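# Phone onto comic book, closed laptop onto its stand

## Task

Put the phone lying flat with all of it resting on the comic book, and place the closed laptop on the laptop stand with its top side facing up and one of its long edges resting against the stand's lips; at the end neither gripper may be in contact with either object.

## Robot and tools

Robot: two arms, left_arm and right_arm, each with a two-finger gripper. Everything is in the scene frame: origin at table-top height, halfway between the arms' nominal bases, +z up, +x outward over the table, left_arm on the +y side. Arm names do not match image left/right. The real bases sit slightly off their nominal spots; only a BASES line, if present, gives calibrated positions. Reported hand positions and orientations can be off by a few cm, more at long reach.

Gripper: fingers point along its +z axis and close along its y axis. end_effector_position (m) is the point between the pads, about 1 cm short of the fingertips; orientation is end_effector_quat_wxyz.

Row format (used by execute_actions and move): 14 numbers, each in [-1, 1], always all 14 even if one arm is idle: dx, dy, dz, rx, ry, rz, opening for left_arm, then the same seven for right_arm. dx..rz are offsets, not poses: they count from that arm's Hand target as it was when the action or move began, along scene axes, rotating about the Hand target position. Scale: 1.0 = 0.6 m of translation or 180 degrees; rx, ry, rz form a single rotation vector. A translation longer than 1.0 may be shortened along its direction. Opening is absolute: +1 fully open (0.094 m), -1 closed. Sending 0 for all six pose numbers re-commands the current Hand target; always resend the opening you want, since 0 means half open, not unchanged.

execute_actions(actions, cameras): actions is a list of actions; each action is a table of up to 15 rows, one per control step of 1/30 s; if shorter, its last row is held to fill 15 steps (0.5 s per action). Every row of an action counts from the action's start pose, not from the preceding row; each new action restarts from the current Hand target, so repeating an offset keeps moving. An empty actions list returns the full state plus all camera images and the scene number. cameras: list of names (cam_head_left, cam_head_right), ["all"], [] or null; an unknown name invalidates the call.

move(target, speed, blend, opening_speed, blocking, cameras): straight-line paths for both grippers. target is one 14-number row or a list of up to 15 rows; every row is an offset from the same starting Hand targets. speed in m/s, 0.002 to 4.3, default 0.25 (turn rate up to twice that in rad/s), one value or one per target. blend in m rounds corners in a list. opening_speed (0.2 or more, per second on the -1..+1 scale) ramps the fingers; use a low value to close on fragile items. blocking=false returns after about 0.5 s while motion continues. Paths last at least 0.5 s, are cut at 10 s, ignore obstacles and the other arm, and a faster move overshoots, strays and hits harder. Avoid paths passing near an arm's own base; go around it. The result adds a move: line: done, off_target, moving, held or fault, plus limits (paced = pose clipped, held = steps withheld). done means at rest within 10 mm and 2 degrees; it says nothing about contact.

wait(seconds 0 to 10, cameras): lets time pass with commands held; a running move continues. stop(cameras): brakes the current move, needing some distance. zoom_image(camera, region): region [x0, y0, x1, y1] in pixels of the latest full image (896x504), at most 504x504. finished_scene(scene): ends the current scene, irreversibly; pass its number.

Controller behaviour: each step the commanded orientation is clipped to within 40 degrees of the measured one; position has priority. Hand target in results is the last command after clipping. Grippers often settle a centimetre or so short due to friction and weight; the next command (even all zeros) retries, otherwise add the missing offset. An arm blocked by an object keeps pushing until commanded back past its gripper. The clearance check may hold commands that bring an arm near the other's forearm, but not gripper-to-gripper contact; hard contact between arms can fail the task, including one gripper closing on the other's fingers.

Grip readings: grip_measured is on the opening scale, up to about 2.7 mm wide when empty; on a hard part it reads up to ~3 mm below the part's width. The force limit is reached roughly 0.05 below the first-touch reading (0.11+ for small or round items). Release by commanding well above grip_measured. grip_effort_nm is motor effort (negative closes), not pad force, with offset and friction residue. Joint torques include gravity, have offsets and noise; entries 3 and 4 wrap at ±28 N m. Joint velocities may read within noise.

Motor heat: holding loads, stretched arms, or pushing at unreachable poses heats motors; MOTOR HOT appears at 85 °C, and at 100 °C that arm goes limp and drops for 30 to 60 s or more (OVER-TEMPERATURE FAULT), possibly without warning.

Avoid: dropping or releasing moving objects, slamming, hard hits or hard pushes, anything leaving the table, and arm stops of any kind. Loose objects may occasionally be nudged by outside pushes, so check the final state with cameras before ending.

Each tool is called after "Emit:" by a JSON object that holds its "op" and its "data", one argument or row to a line.

## Session

Emit:
{"op": "execute_actions", "data": {
  "actions": []
}}

Scene clock: 0.00 s.
left_arm: end_effector_position=(+0.5762, +0.0326, +0.2203) grip_measured=+1.000 grip_effort_nm=n/a end_effector_quat_wxyz=(+0.373, -0.189, +0.872, +0.255) | right_arm: end_effector_position=(+0.2773, -0.6663, +0.2408) grip_measured=+1.000 grip_effort_nm=n/a end_effector_quat_wxyz=(+0.133, +0.606, +0.784, +0.005)
Joint positions: left_arm=[-0.632 1.766 1.516 -1.115 -0.923 -0.928 0.094] | right_arm=[-0.891 1.408 1.311 -1.216 -0.069 0.44 0.094]
Joint velocities: within noise
Joint torques (N m): no reading
Motor temperatures (°C): left_arm=[22 27 32 24 28 23 27] | right_arm=[26 34 32 25 24 23 26]
Heat: left arm: hottest elbow 32 °C; right arm: hottest shoulder 34 °C.
Hand target: left_arm +0.5823, +0.0284, +0.2385; +0.386, -0.198, +0.868, +0.242 | right_arm +0.2820, -0.6720, +0.2484; +0.142, +0.605, +0.783, +0.003
Tool commands: left_gripper/opening=+1.0 right_gripper/opening=+1.0

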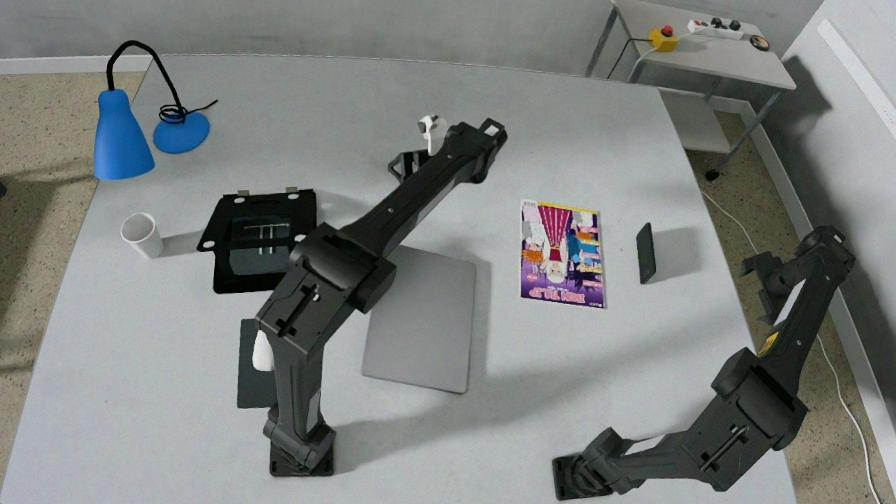

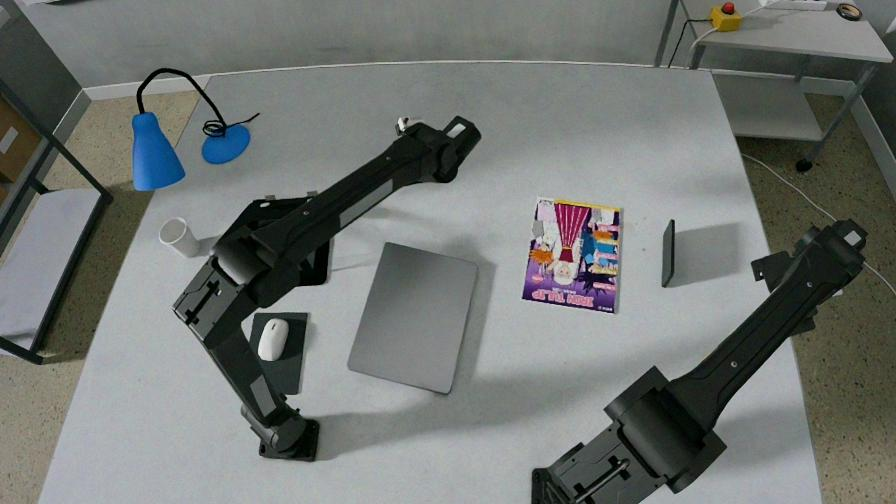

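Emit:
{"op": "move", "data": {
  "target": [-0.35, 0.45, 0.12, 0, 0, 0, 1, 0, 0, 0, 0, 0, 0, 1],
  "speed": 0.2,
  "cameras": ["all"]
}}

Emit:
{"op": "zoom_image", "data": {
  "camera": "cam_head_left",
  "region": [340, 230, 500, 410]
}}

Emit:
{"op": "zoom_image", "data": {
  "camera": "cam_head_left",
  "region": [510, 190, 680, 320]
}}

Emit:
{"op": "zoom_image", "data": {
  "camera": "cam_head_right",
  "region": [340, 230, 500, 410]
}}

Emit:
{"op": "zoom_image", "data": {
  "camera": "cam_head_right",
  "region": [510, 190, 680, 320]
}}

Scene clock: 7.33 s.
left_arm: end_effector_position=(+0.3725, +0.2938, +0.3108) grip_measured=+1.000 grip_effort_nm=0.022 end_effector_quat_wxyz=(+0.383, -0.194, +0.870, +0.241) | right_arm: end_effector_position=(+0.2773, -0.6663, +0.2408) grip_measured=+1.000 grip_effort_nm=-0.012 end_effector_quat_wxyz=(+0.133, +0.606, +0.784, +0.005)
Joint positions: left_arm=[-0.216 0.843 0.876 -0.945 -0.727 -0.367 0.094] | right_arm=[-0.891 1.408 1.311 -1.216 -0.069 0.44 0.094]
Joint torques (N m): left_arm=[-1.14 -5.66 10.51 2.17 -0.27 0.04] | right_arm=[0.56 -14.04 10.85 0.65 0.02 0.14]
Heat: left arm: hottest elbow 33 °C; right arm: hottest elbow 35 °C.
Hand target: left_arm +0.3723, +0.2984, +0.3105; +0.386, -0.198, +0.868, +0.242 | right_arm +0.2820, -0.6720, +0.2484; +0.142, +0.605, +0.783, +0.003
Off the commanded pose: left_arm 0.005 m, 1 deg | right_arm 0.011 m, 1 deg.
move: off_target (right_arm)

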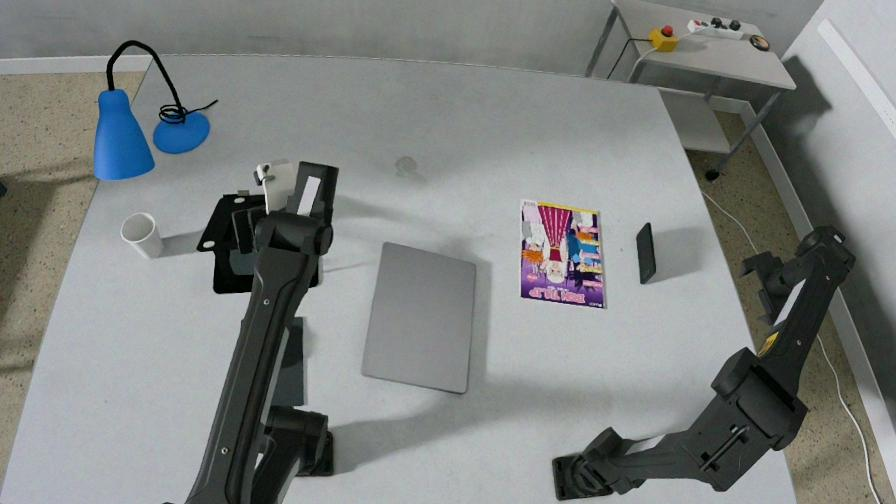

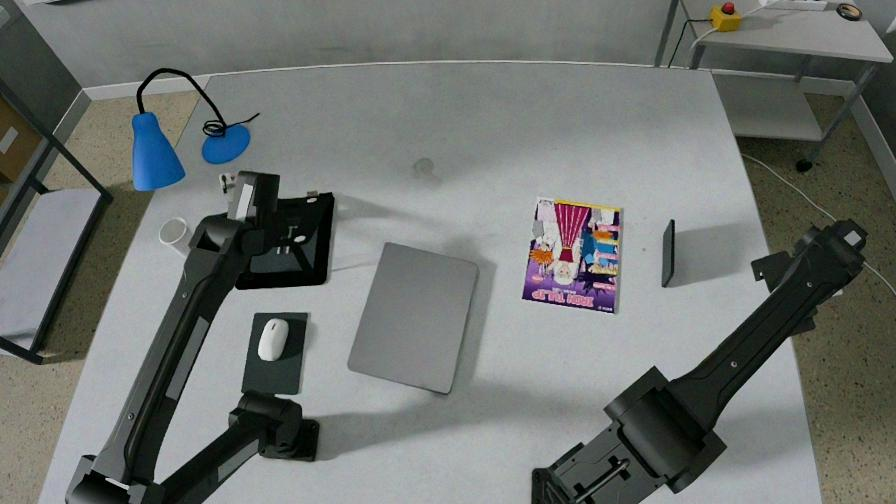

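Scaled by 2.800.

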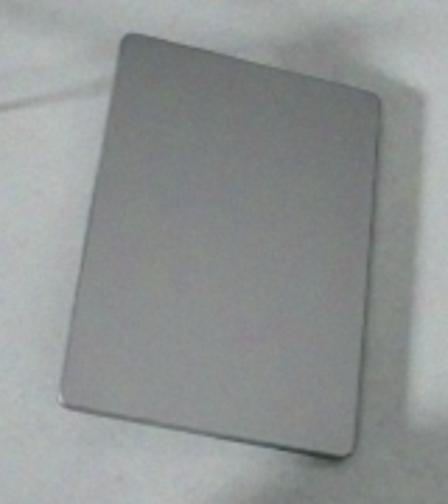

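Scaled by 2.965.

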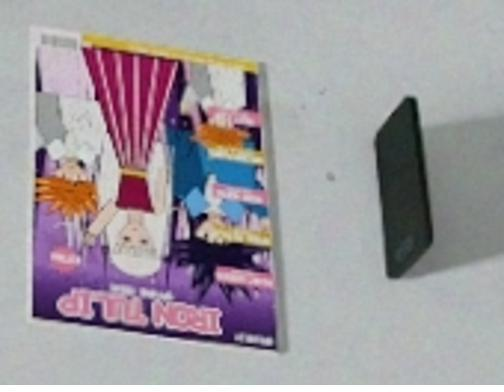

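Scaled by 2.800.

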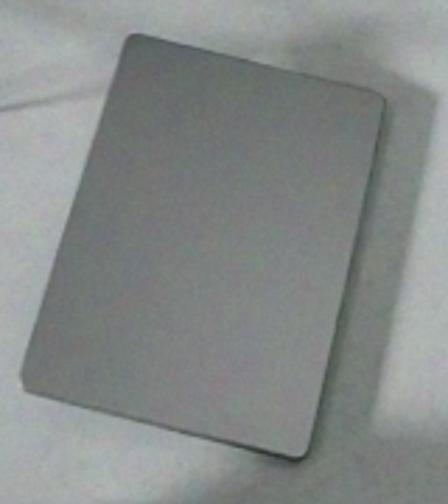

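Scaled by 2.965.

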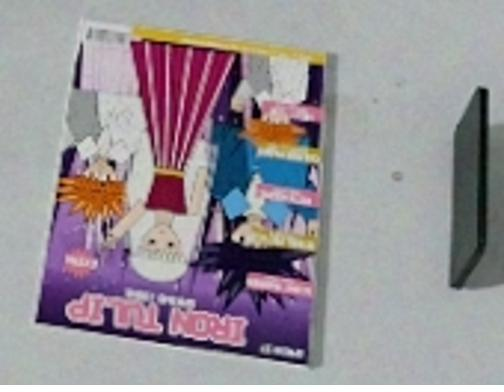

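Emit:
{"op": "move", "data": {
  "target": [-0.1, 0.05, 0, 0, 0, 0, 1, 0.313, 0.303, 0.02, -0.002, 0.095, 0.372, 0.2],
  "speed": 0.3,
  "cameras": ["all"]
}}

Emit:
{"op": "zoom_image", "data": {
  "camera": "cam_head_left",
  "region": [560, 130, 740, 310]
}}

Emit:
{"op": "zoom_image", "data": {
  "camera": "cam_head_right",
  "region": [560, 130, 740, 310]
}}

Scene clock: 23.87 s.
left_arm: end_effector_position=(+0.3172, +0.3242, +0.3142) grip_measured=+1.000 grip_effort_nm=0.027 end_effector_quat_wxyz=(+0.393, -0.197, +0.866, +0.237) | right_arm: end_effector_position=(+0.4533, -0.4868, +0.2532) grip_measured=+0.201 grip_effort_nm=-0.081 end_effector_quat_wxyz=(+0.000, +0.075, +0.997, -0.004)
Joint positions: left_arm=[-0.111 0.639 0.789 -0.973 -0.659 -0.263 0.094] | right_arm=[-0.354 1.682 1.682 -1.569 0.008 -0.199 0.056]
Joint torques (N m): left_arm=[-0.09 -3.6 10.13 0.91 -0.2 0.05] | right_arm=[0.73 -16.5 13.2 -0.27 0.09 0.06]
Motor temperatures (°C): left_arm=[22 28 34 24 28 23 27] | right_arm=[26 35 39 25 24 23 26]
Heat: left arm: hottest elbow 34 °C; right arm: hottest elbow 39 °C.
Hand target: left_arm +0.3124, +0.3284, +0.3106; +0.387, -0.198, +0.868, +0.242 | right_arm +0.4699, -0.4902, +0.2604; +0.007, +0.068, +0.998, -0.007
Off the commanded pose: left_arm 0.007 m, 1 deg | right_arm 0.018 m, 1 deg.
move: off_target (right_arm)

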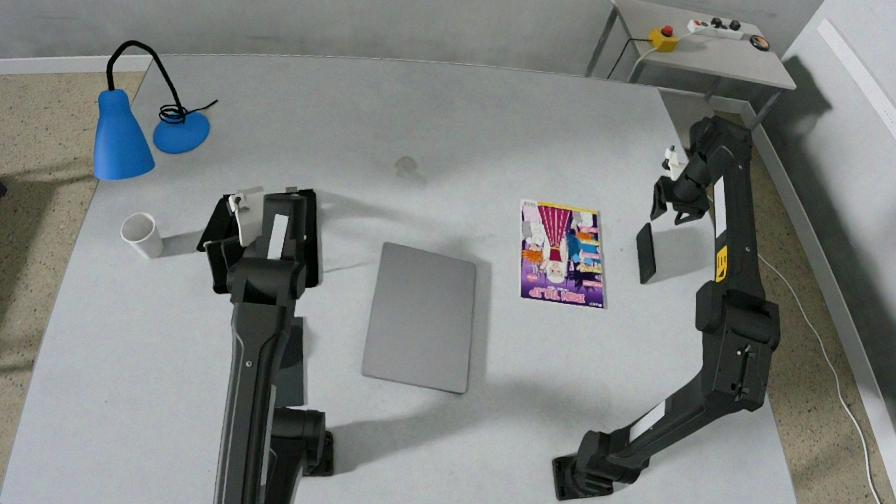

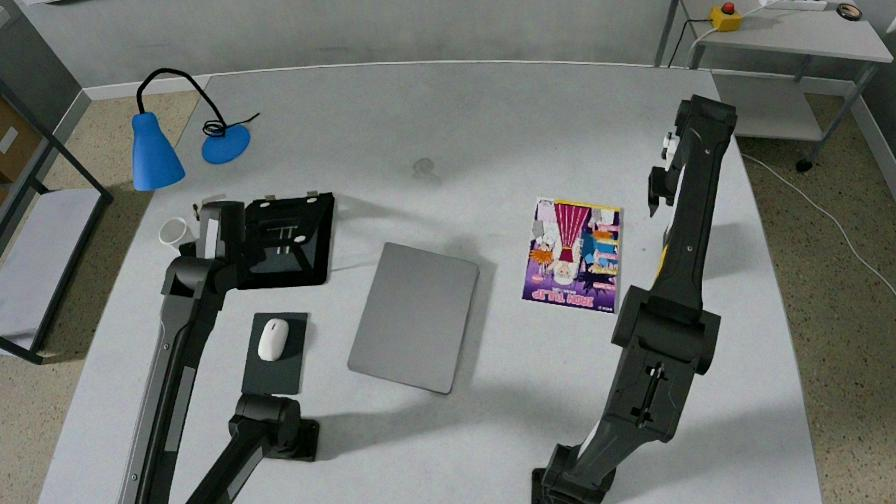

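Scaled by 2.800.

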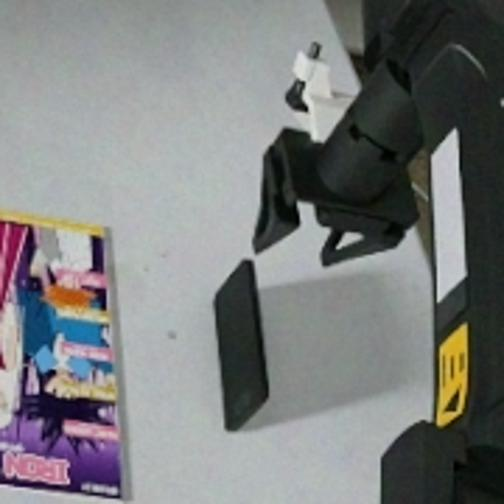

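Scaled by 2.800.

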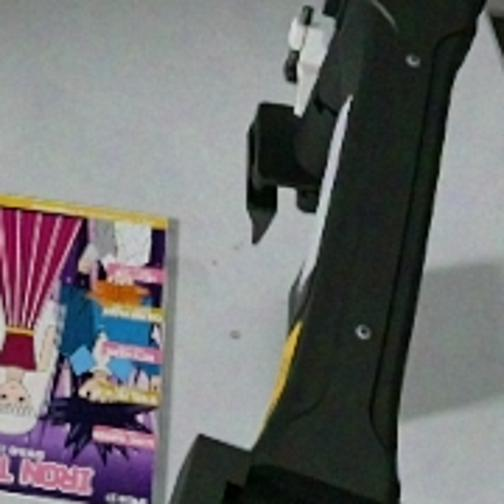

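Emit:
{"op": "move", "data": {
  "target": [0, 0, 0, 0, 0, 0, 1, 0.015, 0.008, -0.18, 0, 0, 0, 0.2],
  "speed": 0.15,
  "cameras": ["all"]
}}

Emit:
{"op": "zoom_image", "data": {
  "camera": "cam_head_left",
  "region": [560, 130, 740, 310]
}}

Emit:
{"op": "zoom_image", "data": {
  "camera": "cam_head_right",
  "region": [560, 130, 740, 310]
}}

Scene clock: 35.57 s.
left_arm: end_effector_position=(+0.3171, +0.3242, +0.3141) grip_measured=+1.000 grip_effort_nm=0.027 end_effector_quat_wxyz=(+0.392, -0.197, +0.867, +0.237) | right_arm: end_effector_position=(+0.4757, -0.4911, +0.1687) grip_measured=+0.201 grip_effort_nm=-0.081 end_effector_quat_wxyz=(+0.018, +0.071, +0.997, -0.009)
Joint positions: left_arm=[-0.111 0.639 0.789 -0.973 -0.659 -0.263 0.094] | right_arm=[-0.347 1.74 1.535 -1.326 0.009 -0.2 0.056]
Joint torques (N m): left_arm=[-0.44 -3.08 10.43 1.02 -0.21 -0.01] | right_arm=[1.32 -18.14 8.2 0.58 0.1 0.21]
Heat: left arm: hottest elbow 34 °C; right arm: hottest elbow 42 °C.
Hand target: left_arm +0.3123, +0.3284, +0.3106; +0.386, -0.198, +0.868, +0.242 | right_arm +0.4788, -0.4854, +0.1525; +0.007, +0.068, +0.998, -0.007
Off the commanded pose: left_arm 0.007 m, 1 deg | right_arm 0.018 m, 1 deg.
move: off_target (right_arm)

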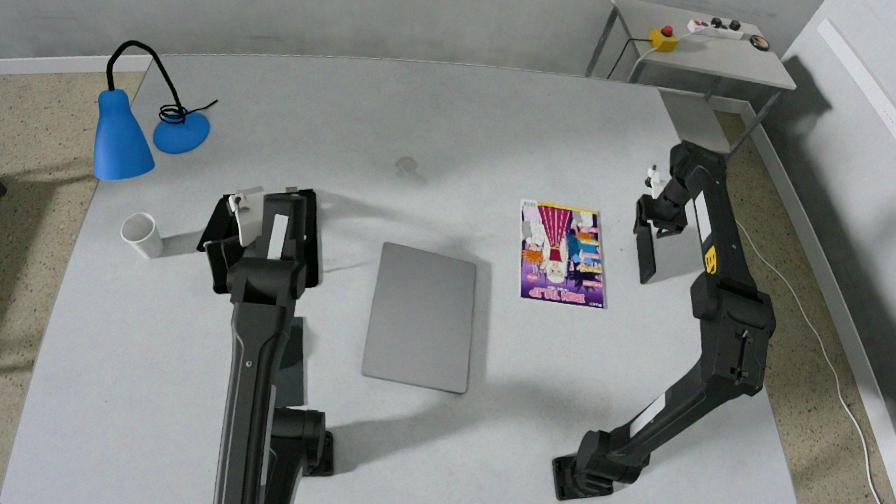

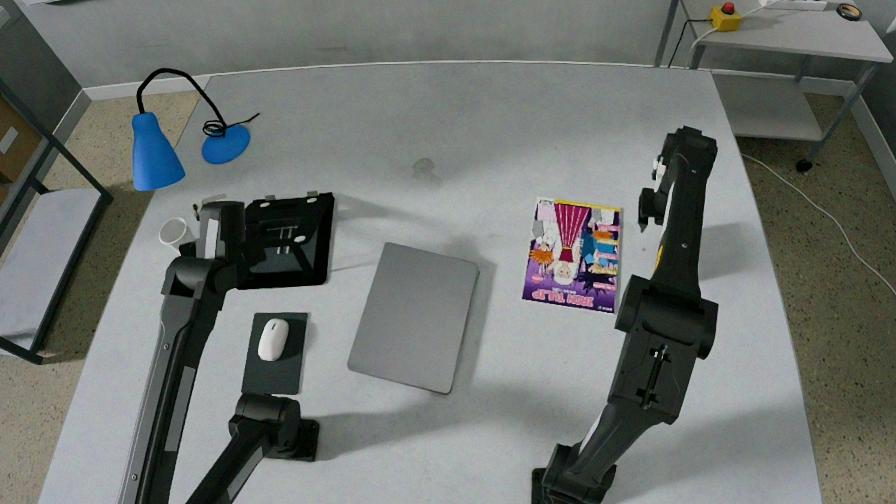

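Scaled by 2.800.

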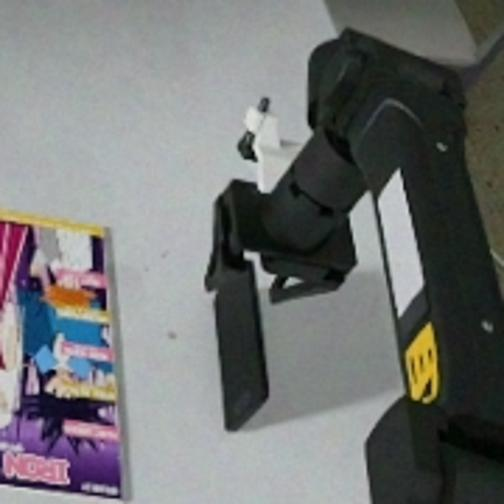

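Scaled by 2.800.

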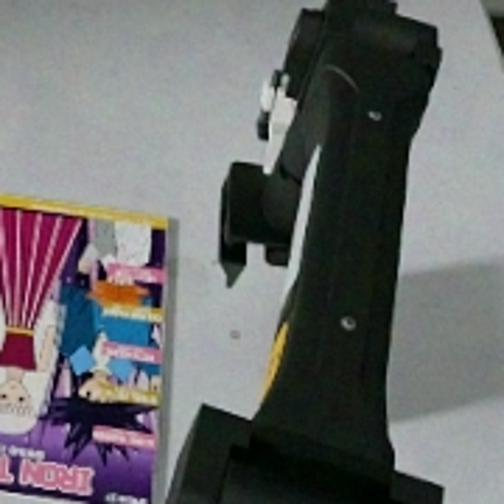

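Emit:
{"op": "move", "data": {
  "target": [0, 0, 0, 0, 0, 0, 1, -0.0, -0.045, -0.06, 0, 0, 0, 0.2],
  "speed": 0.15,
  "cameras": ["all"]
}}

Emit:
{"op": "zoom_image", "data": {
  "camera": "cam_head_left",
  "region": [600, 180, 720, 300]
}}

Emit:
{"op": "zoom_image", "data": {
  "camera": "cam_head_right",
  "region": [600, 180, 720, 300]
}}

Scene clock: 45.80 s.
left_arm: end_effector_position=(+0.3171, +0.3242, +0.3141) grip_measured=+1.000 grip_effort_nm=0.022 end_effector_quat_wxyz=(+0.392, -0.197, +0.867, +0.237) | right_arm: end_effector_position=(+0.4810, -0.5076, +0.1348) grip_measured=+0.201 grip_effort_nm=-0.081 end_effector_quat_wxyz=(+0.020, +0.068, +0.997, -0.011)
Joint positions: left_arm=[-0.111 0.639 0.789 -0.973 -0.659 -0.263 0.094] | right_arm=[-0.373 1.786 1.506 -1.247 0.009 -0.232 0.056]
Joint torques (N m): left_arm=[-0.67 -3.02 10.4 1.06 -0.22 0.07] | right_arm=[-0.21 -17.96 7.83 0.62 0.05 0.08]
Heat: left arm: hottest elbow 34 °C; right arm: hottest elbow 42 °C.
Hand target: left_arm +0.3123, +0.3284, +0.3106; +0.386, -0.198, +0.868, +0.242 | right_arm +0.4788, -0.5123, +0.1165; +0.007, +0.068, +0.998, -0.007
Off the commanded pose: left_arm 0.007 m, 1 deg | right_arm 0.019 m, 1 deg.
move: off_target (right_arm)

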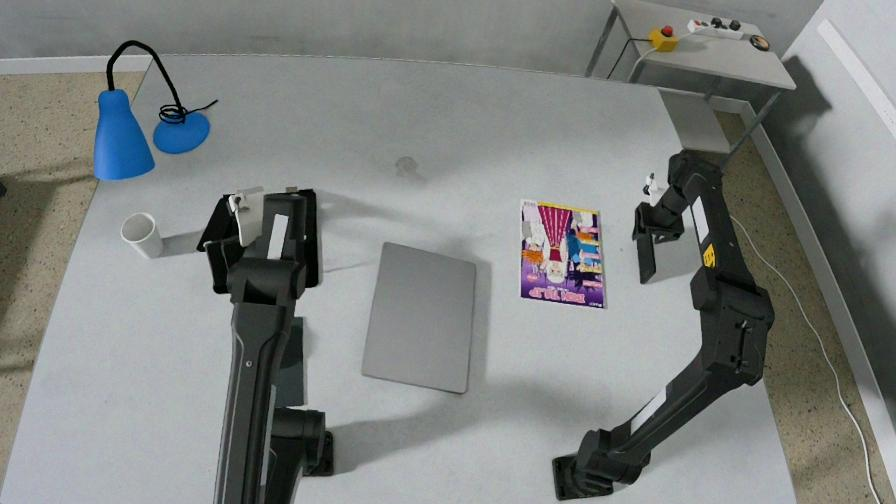

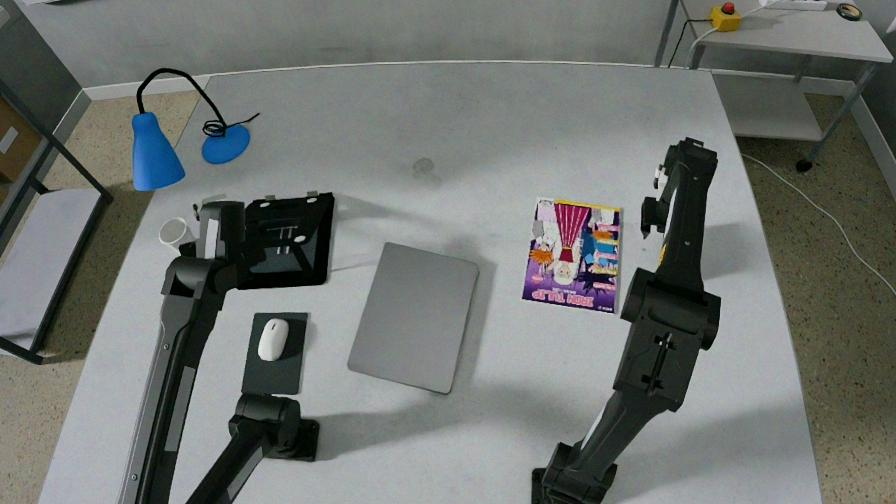

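Scaled by 4.200.

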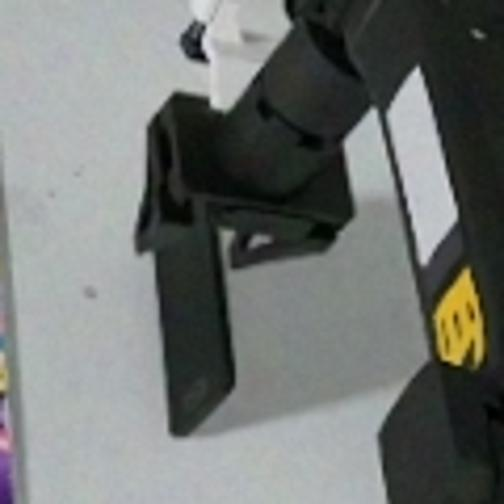

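Scaled by 4.200.

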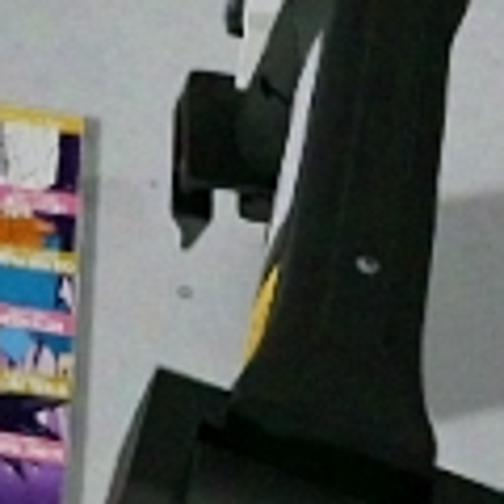

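Emit:
{"op": "move", "data": {
  "target": [0, 0, 0, 0, 0, 0, 1, 0.028, -0.065, 0.0, 0, 0, 0, 0.2],
  "speed": 0.15,
  "cameras": ["all"]
}}

Emit:
{"op": "zoom_image", "data": {
  "camera": "cam_head_left",
  "region": [600, 180, 720, 300]
}}

Emit:
{"op": "zoom_image", "data": {
  "camera": "cam_head_right",
  "region": [600, 180, 720, 300]
}}

Scene clock: 51.97 s.
left_arm: end_effector_position=(+0.3171, +0.3242, +0.3141) grip_measured=+1.000 grip_effort_nm=0.022 end_effector_quat_wxyz=(+0.392, -0.197, +0.867, +0.237) | right_arm: end_effector_position=(+0.4807, -0.5409, +0.1115) grip_measured=+0.201 grip_effort_nm=-0.085 end_effector_quat_wxyz=(-0.001, +0.069, +0.998, -0.004)
Joint positions: left_arm=[-0.111 0.639 0.789 -0.973 -0.659 -0.263 0.094] | right_arm=[-0.428 1.861 1.551 -1.259 0.009 -0.285 0.056]
Joint torques (N m): left_arm=[-1.26 -3.37 10.51 1.13 -0.22 0.04] | right_arm=[0.03 -19.19 12.48 -0.46 0.03 0.12]
Heat: left arm: hottest elbow 34 °C; right arm: hottest elbow 42 °C.
Hand target: left_arm +0.3123, +0.3284, +0.3106; +0.386, -0.198, +0.868, +0.242 | right_arm +0.4956, -0.5513, +0.1165; +0.007, +0.068, +0.998, -0.007
Off the commanded pose: left_arm 0.007 m, 1 deg | right_arm 0.019 m, 1 deg.
move: off_target (right_arm)

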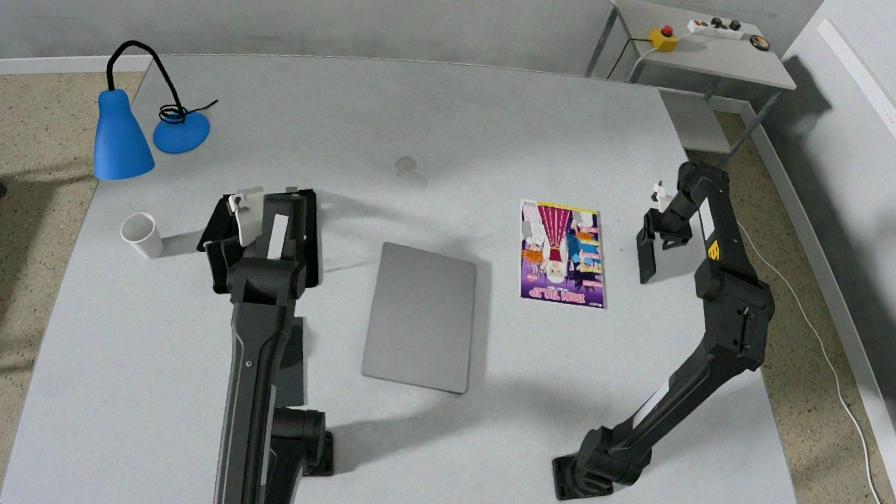

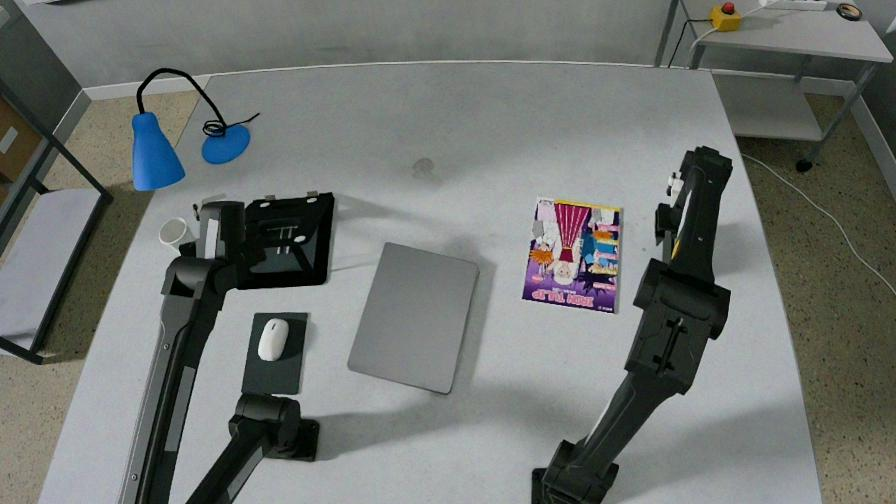

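Scaled by 4.200.

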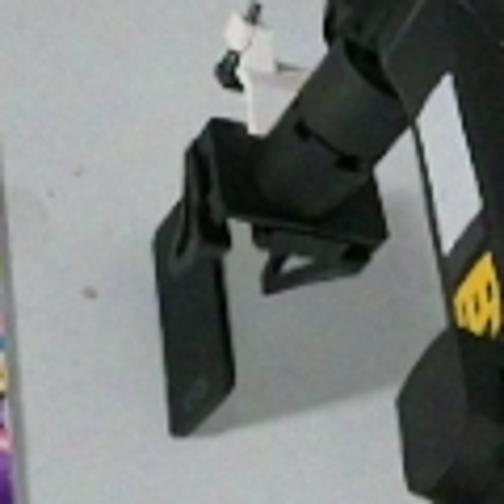

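Scaled by 4.200.

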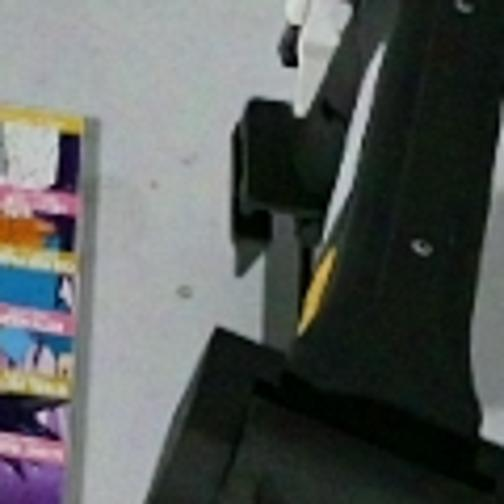

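Emit:
{"op": "move", "data": {
  "target": [0, 0, 0, 0, 0, 0, 1, 0.0, -0.03, 0.0, 0, 0, 0, 0.45],
  "speed": 0.15
}}

Emit:
{"op": "zoom_image", "data": {
  "camera": "cam_head_left",
  "region": [600, 180, 720, 300]
}}

Emit:
{"op": "move", "data": {
  "target": [0, 0, 0, 0, 0, 0, 1, 0.0, 0.0, -0.06, 0, 0, 0, 0.45],
  "speed": 0.06,
  "cameras": ["all"]
}}

Emit:
{"op": "zoom_image", "data": {
  "camera": "cam_head_left",
  "region": [600, 180, 720, 300]
}}

Emit:
{"op": "zoom_image", "data": {
  "camera": "cam_head_right",
  "region": [600, 180, 720, 300]
}}

Scene clock: 61.93 s.
left_arm: end_effector_position=(+0.3171, +0.3242, +0.3141) grip_measured=+1.000 grip_effort_nm=0.022 end_effector_quat_wxyz=(+0.392, -0.197, +0.867, +0.237) | right_arm: end_effector_position=(+0.4813, -0.5570, +0.1149) grip_measured=+0.449 grip_effort_nm=0.066 end_effector_quat_wxyz=(+0.002, +0.068, +0.998, -0.006)
Joint positions: left_arm=[-0.111 0.639 0.789 -0.973 -0.659 -0.263 0.094] | right_arm=[-0.454 1.874 1.579 -1.268 0.009 -0.313 0.068]
Joint torques (N m): left_arm=[-0.5 -3.14 10.35 1.07 -0.22 0.11] | right_arm=[-0.15 -19.19 12.63 -0.09 0.01 0.07]
Motor temperatures (°C): left_arm=[22 27 34 24 28 23 27] | right_arm=[26 37 44 25 24 23 26]
Heat: left arm: hottest elbow 34 °C; right arm: hottest elbow 44 °C.
Hand target: left_arm +0.3123, +0.3284, +0.3106; +0.386, -0.198, +0.868, +0.242 | right_arm +0.4957, -0.5694, +0.1165; +0.007, +0.068, +0.998, -0.007
Off the commanded pose: left_arm 0.007 m, 1 deg | right_arm 0.019 m, 1 deg.
move: off_target (right_arm)

Scaled by 4.200.
This view is cut from an older image: the scene may have changed since it was taken.

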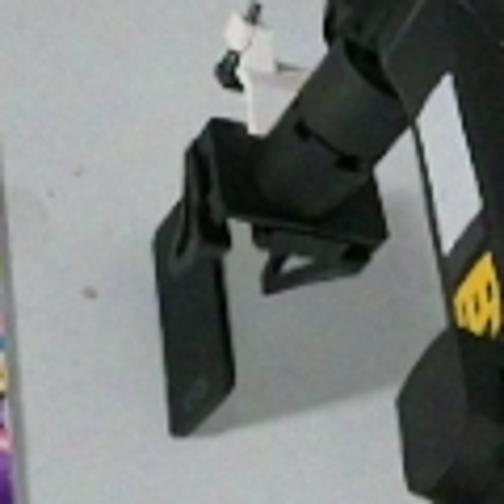

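Scene clock: 63.00 s.
left_arm: end_effector_position=(+0.3171, +0.3242, +0.3141) grip_measured=+1.000 grip_effort_nm=0.017 end_effector_quat_wxyz=(+0.392, -0.197, +0.867, +0.237) | right_arm: end_effector_position=(+0.4937, -0.5630, +0.0977) grip_measured=+0.449 grip_effort_nm=0.061 end_effector_quat_wxyz=(+0.015, +0.068, +0.998, -0.011)
Joint positions: left_arm=[-0.111 0.639 0.789 -0.973 -0.659 -0.263 0.094] | right_arm=[-0.454 1.905 1.579 -1.209 0.009 -0.313 0.068]
Joint torques (N m): left_arm=[-0.21 -3.49 10.54 0.96 -0.22 0.06] | right_arm=[-0.21 -19.96 8.64 0.53 -0.01 0.08]
Heat: left arm: hottest elbow 34 °C; right arm: hottest elbow 44 °C.
Hand target: left_arm +0.3123, +0.3284, +0.3106; +0.386, -0.198, +0.868, +0.242 | right_arm +0.4956, -0.5694, +0.0805; +0.007, +0.068, +0.998, -0.007
Off the commanded pose: left_arm 0.007 m, 1 deg | right_arm 0.018 m, 1 deg.
move: off_target (right_arm)

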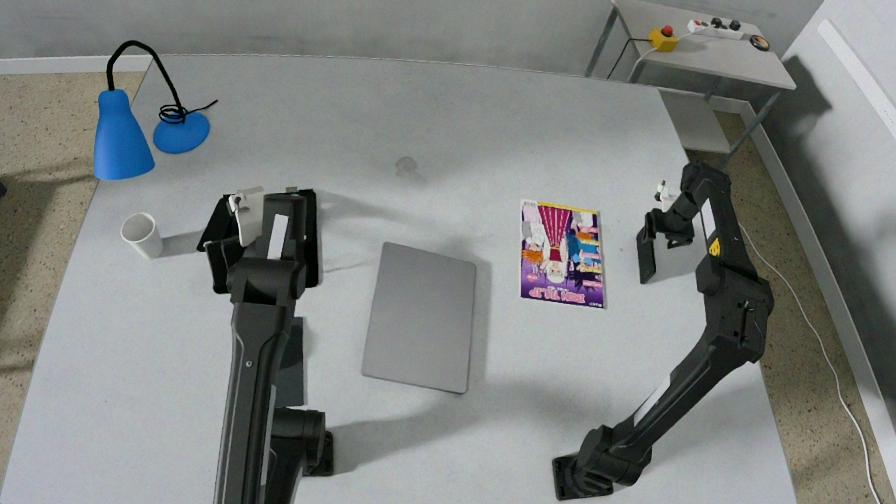

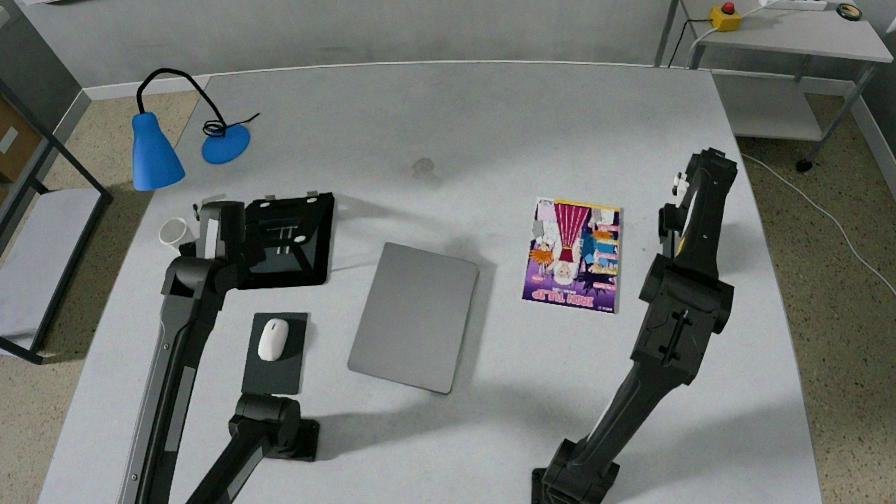

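Scaled by 4.200.

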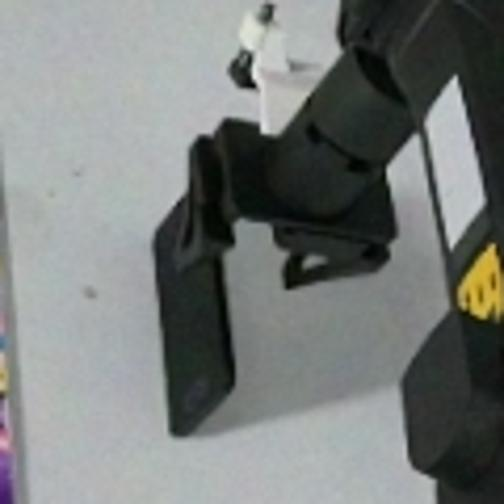

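Scaled by 4.200.

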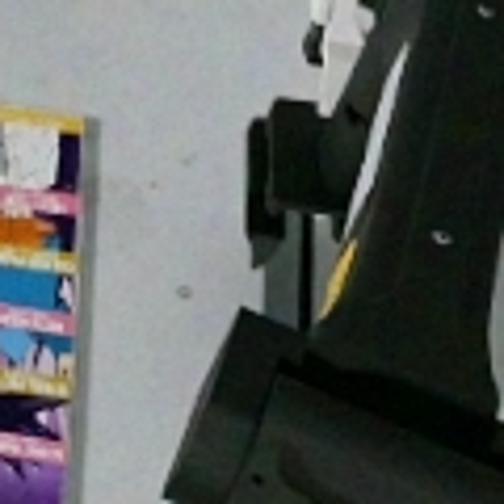

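Emit:
{"op": "move", "data": {
  "target": [0, 0, 0, 0, 0, 0, 1, -0.01, 0.0, -0.06, 0, 0, 0, 0.45],
  "speed": 0.06,
  "cameras": ["all"]
}}

Emit:
{"op": "zoom_image", "data": {
  "camera": "cam_head_left",
  "region": [600, 180, 720, 300]
}}

Emit:
{"op": "zoom_image", "data": {
  "camera": "cam_head_right",
  "region": [600, 180, 720, 300]
}}

Scene clock: 68.80 s.
left_arm: end_effector_position=(+0.3171, +0.3242, +0.3141) grip_measured=+1.000 grip_effort_nm=0.022 end_effector_quat_wxyz=(+0.392, -0.197, +0.867, +0.237) | right_arm: end_effector_position=(+0.4962, -0.5642, +0.0676) grip_measured=+0.449 grip_effort_nm=0.066 end_effector_quat_wxyz=(+0.022, +0.066, +0.998, -0.014)
Joint positions: left_arm=[-0.111 0.639 0.789 -0.973 -0.659 -0.263 0.094] | right_arm=[-0.454 1.931 1.533 -1.121 0.009 -0.317 0.068]
Joint torques (N m): left_arm=[-0.5 -3.6 10.39 1.21 -0.21 0.09] | right_arm=[-0.38 -20.07 7.21 0.62 -0.01 0.07]
Heat: left arm: hottest elbow 34 °C; right arm: hottest elbow 43 °C.
Hand target: left_arm +0.3123, +0.3283, +0.3106; +0.386, -0.198, +0.868, +0.242 | right_arm +0.4896, -0.5693, +0.0445; +0.007, +0.068, +0.998, -0.007
Off the commanded pose: left_arm 0.007 m, 1 deg | right_arm 0.025 m, 2 deg.
move: off_target (right_arm)

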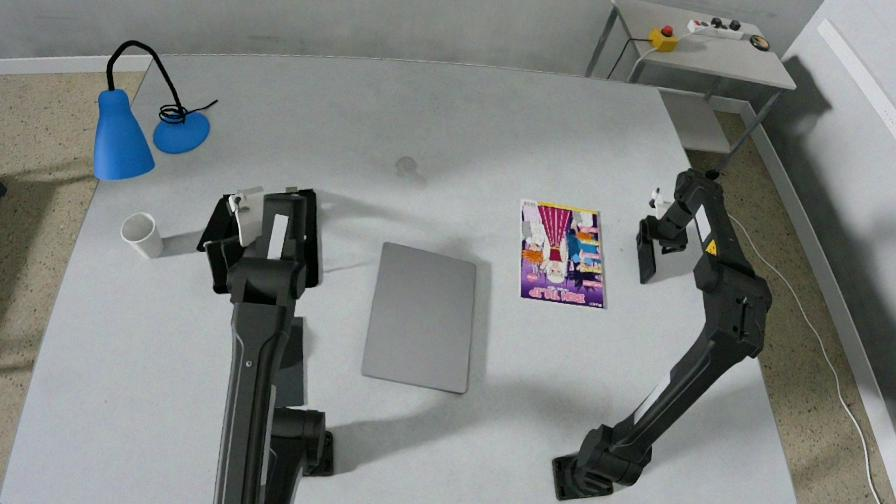

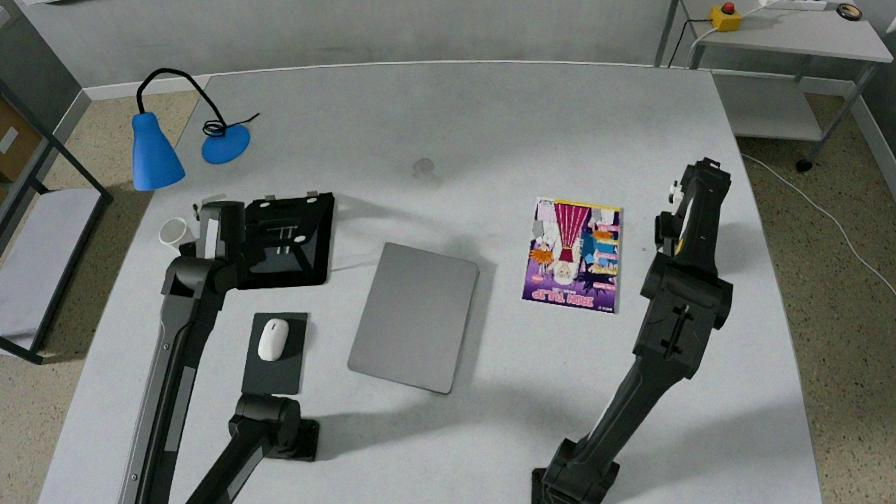

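Scaled by 4.200.

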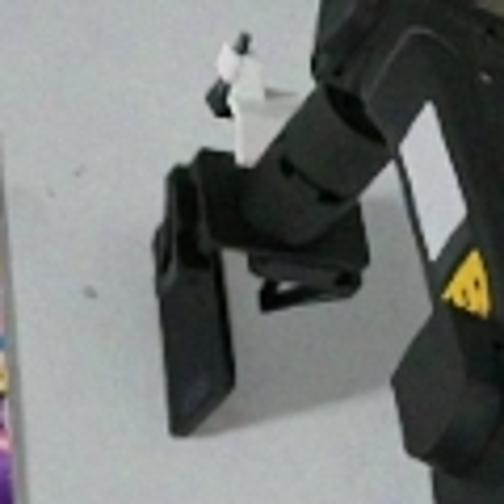

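Scaled by 4.200.

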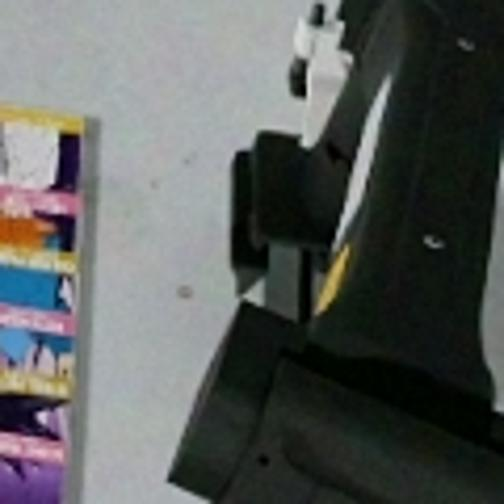

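Emit:
{"op": "move", "data": {
  "target": [0, 0, 0, 0, 0, 0, 1, 0.0, 0.0, -0.025, 0, 0, 0, 0.45],
  "speed": 0.06
}}

Emit:
{"op": "move", "data": {
  "target": [0, 0, 0, 0, 0, 0, 1, 0.0, 0.0, 0, 0, 0, 0, -0.9],
  "speed": 0.06,
  "opening_speed": 0.3,
  "cameras": ["all"]
}}

Emit:
{"op": "zoom_image", "data": {
  "camera": "cam_head_left",
  "region": [600, 180, 720, 300]
}}

Emit:
{"op": "zoom_image", "data": {
  "camera": "cam_head_right",
  "region": [600, 180, 720, 300]
}}

Scene clock: 73.40 s.
left_arm: end_effector_position=(+0.3171, +0.3242, +0.3141) grip_measured=+1.000 grip_effort_nm=0.022 end_effector_quat_wxyz=(+0.392, -0.197, +0.867, +0.237) | right_arm: end_effector_position=(+0.4973, -0.5647, +0.0544) grip_measured=+0.449 grip_effort_nm=0.066 end_effector_quat_wxyz=(+0.024, +0.066, +0.997, -0.014)
Joint positions: left_arm=[-0.111 0.639 0.789 -0.973 -0.659 -0.263 0.094] | right_arm=[-0.454 1.945 1.518 -1.089 0.009 -0.317 0.068]
Joint torques (N m): left_arm=[-0.79 -2.78 10.26 0.95 -0.21 0.09] | right_arm=[-0.5 -19.96 7.25 0.58 -0.02 0.09]
Heat: left arm: hottest elbow 35 °C; right arm: hottest elbow 42 °C.
Hand target: left_arm +0.3123, +0.3283, +0.3106; +0.386, -0.198, +0.868, +0.242 | right_arm +0.4897, -0.5693, +0.0296; +0.007, +0.068, +0.998, -0.007
Off the commanded pose: left_arm 0.007 m, 1 deg | right_arm 0.026 m, 2 deg.
move: off_target (right_arm)

Scene clock: 78.10 s.
left_arm: end_effector_position=(+0.3171, +0.3242, +0.3141) grip_measured=+1.000 grip_effort_nm=0.022 end_effector_quat_wxyz=(+0.392, -0.197, +0.867, +0.237) | right_arm: end_effector_position=(+0.4973, -0.5645, +0.0544) grip_measured=-0.844 grip_effort_nm=-1.004 end_effector_quat_wxyz=(+0.024, +0.065, +0.997, -0.013)
Joint positions: left_arm=[-0.111 0.639 0.789 -0.973 -0.659 -0.263 0.094] | right_arm=[-0.454 1.945 1.518 -1.089 0.006 -0.318 0.007]
Joint torques (N m): left_arm=[-0.62 -3.31 10.43 1.22 -0.21 0.1] | right_arm=[-0.44 -19.84 7.1 0.64 0.07 0.11]
Heat: left arm: hottest elbow 35 °C; right arm: hottest elbow 42 °C.
Hand target: left_arm +0.3123, +0.3283, +0.3106; +0.386, -0.198, +0.868, +0.242 | right_arm +0.4895, -0.5695, +0.0296; +0.007, +0.068, +0.998, -0.007
Off the commanded pose: left_arm 0.007 m, 1 deg | right_arm 0.026 m, 2 deg.
move: off_target (right_arm)

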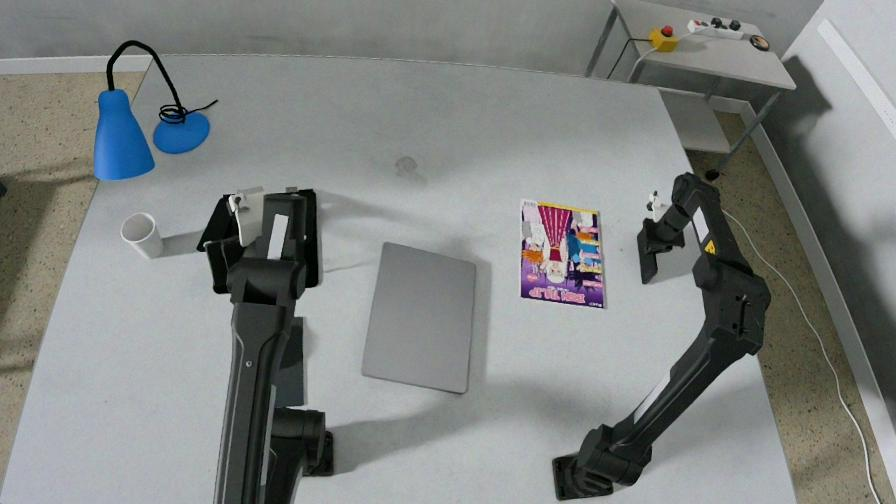

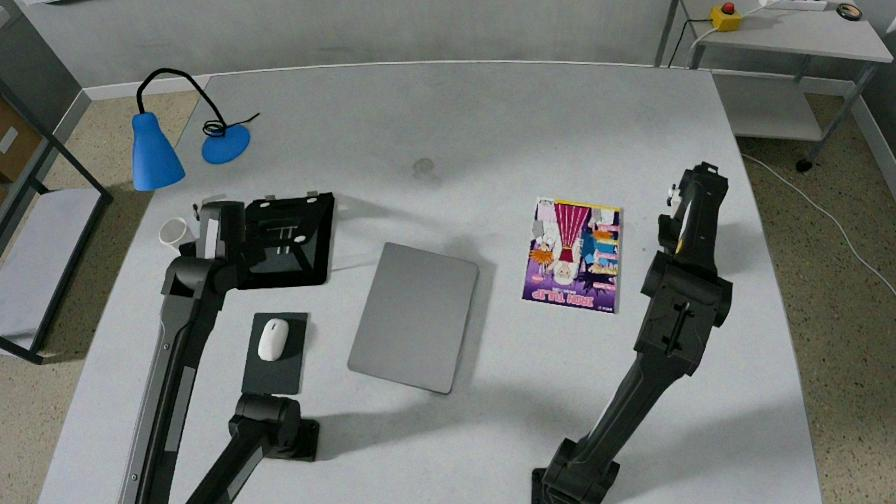

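Scaled by 4.200.

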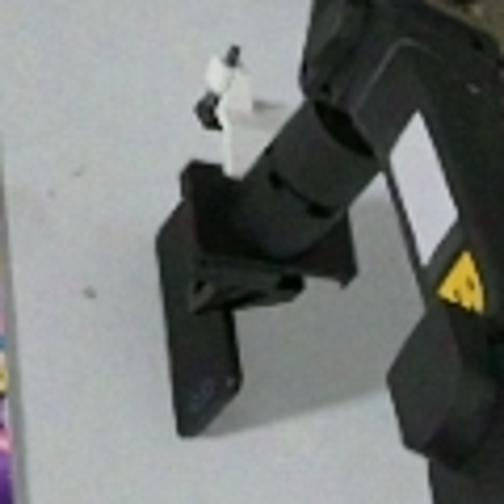

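Scaled by 4.200.

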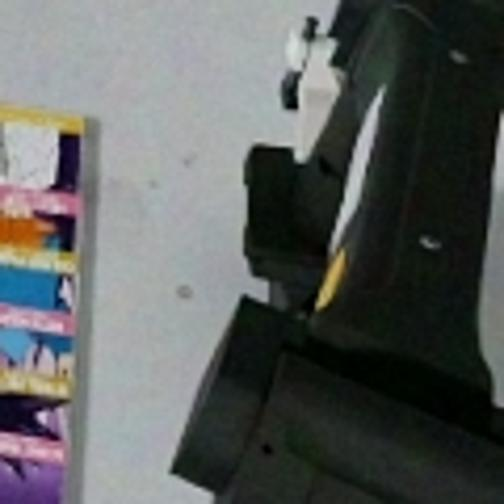

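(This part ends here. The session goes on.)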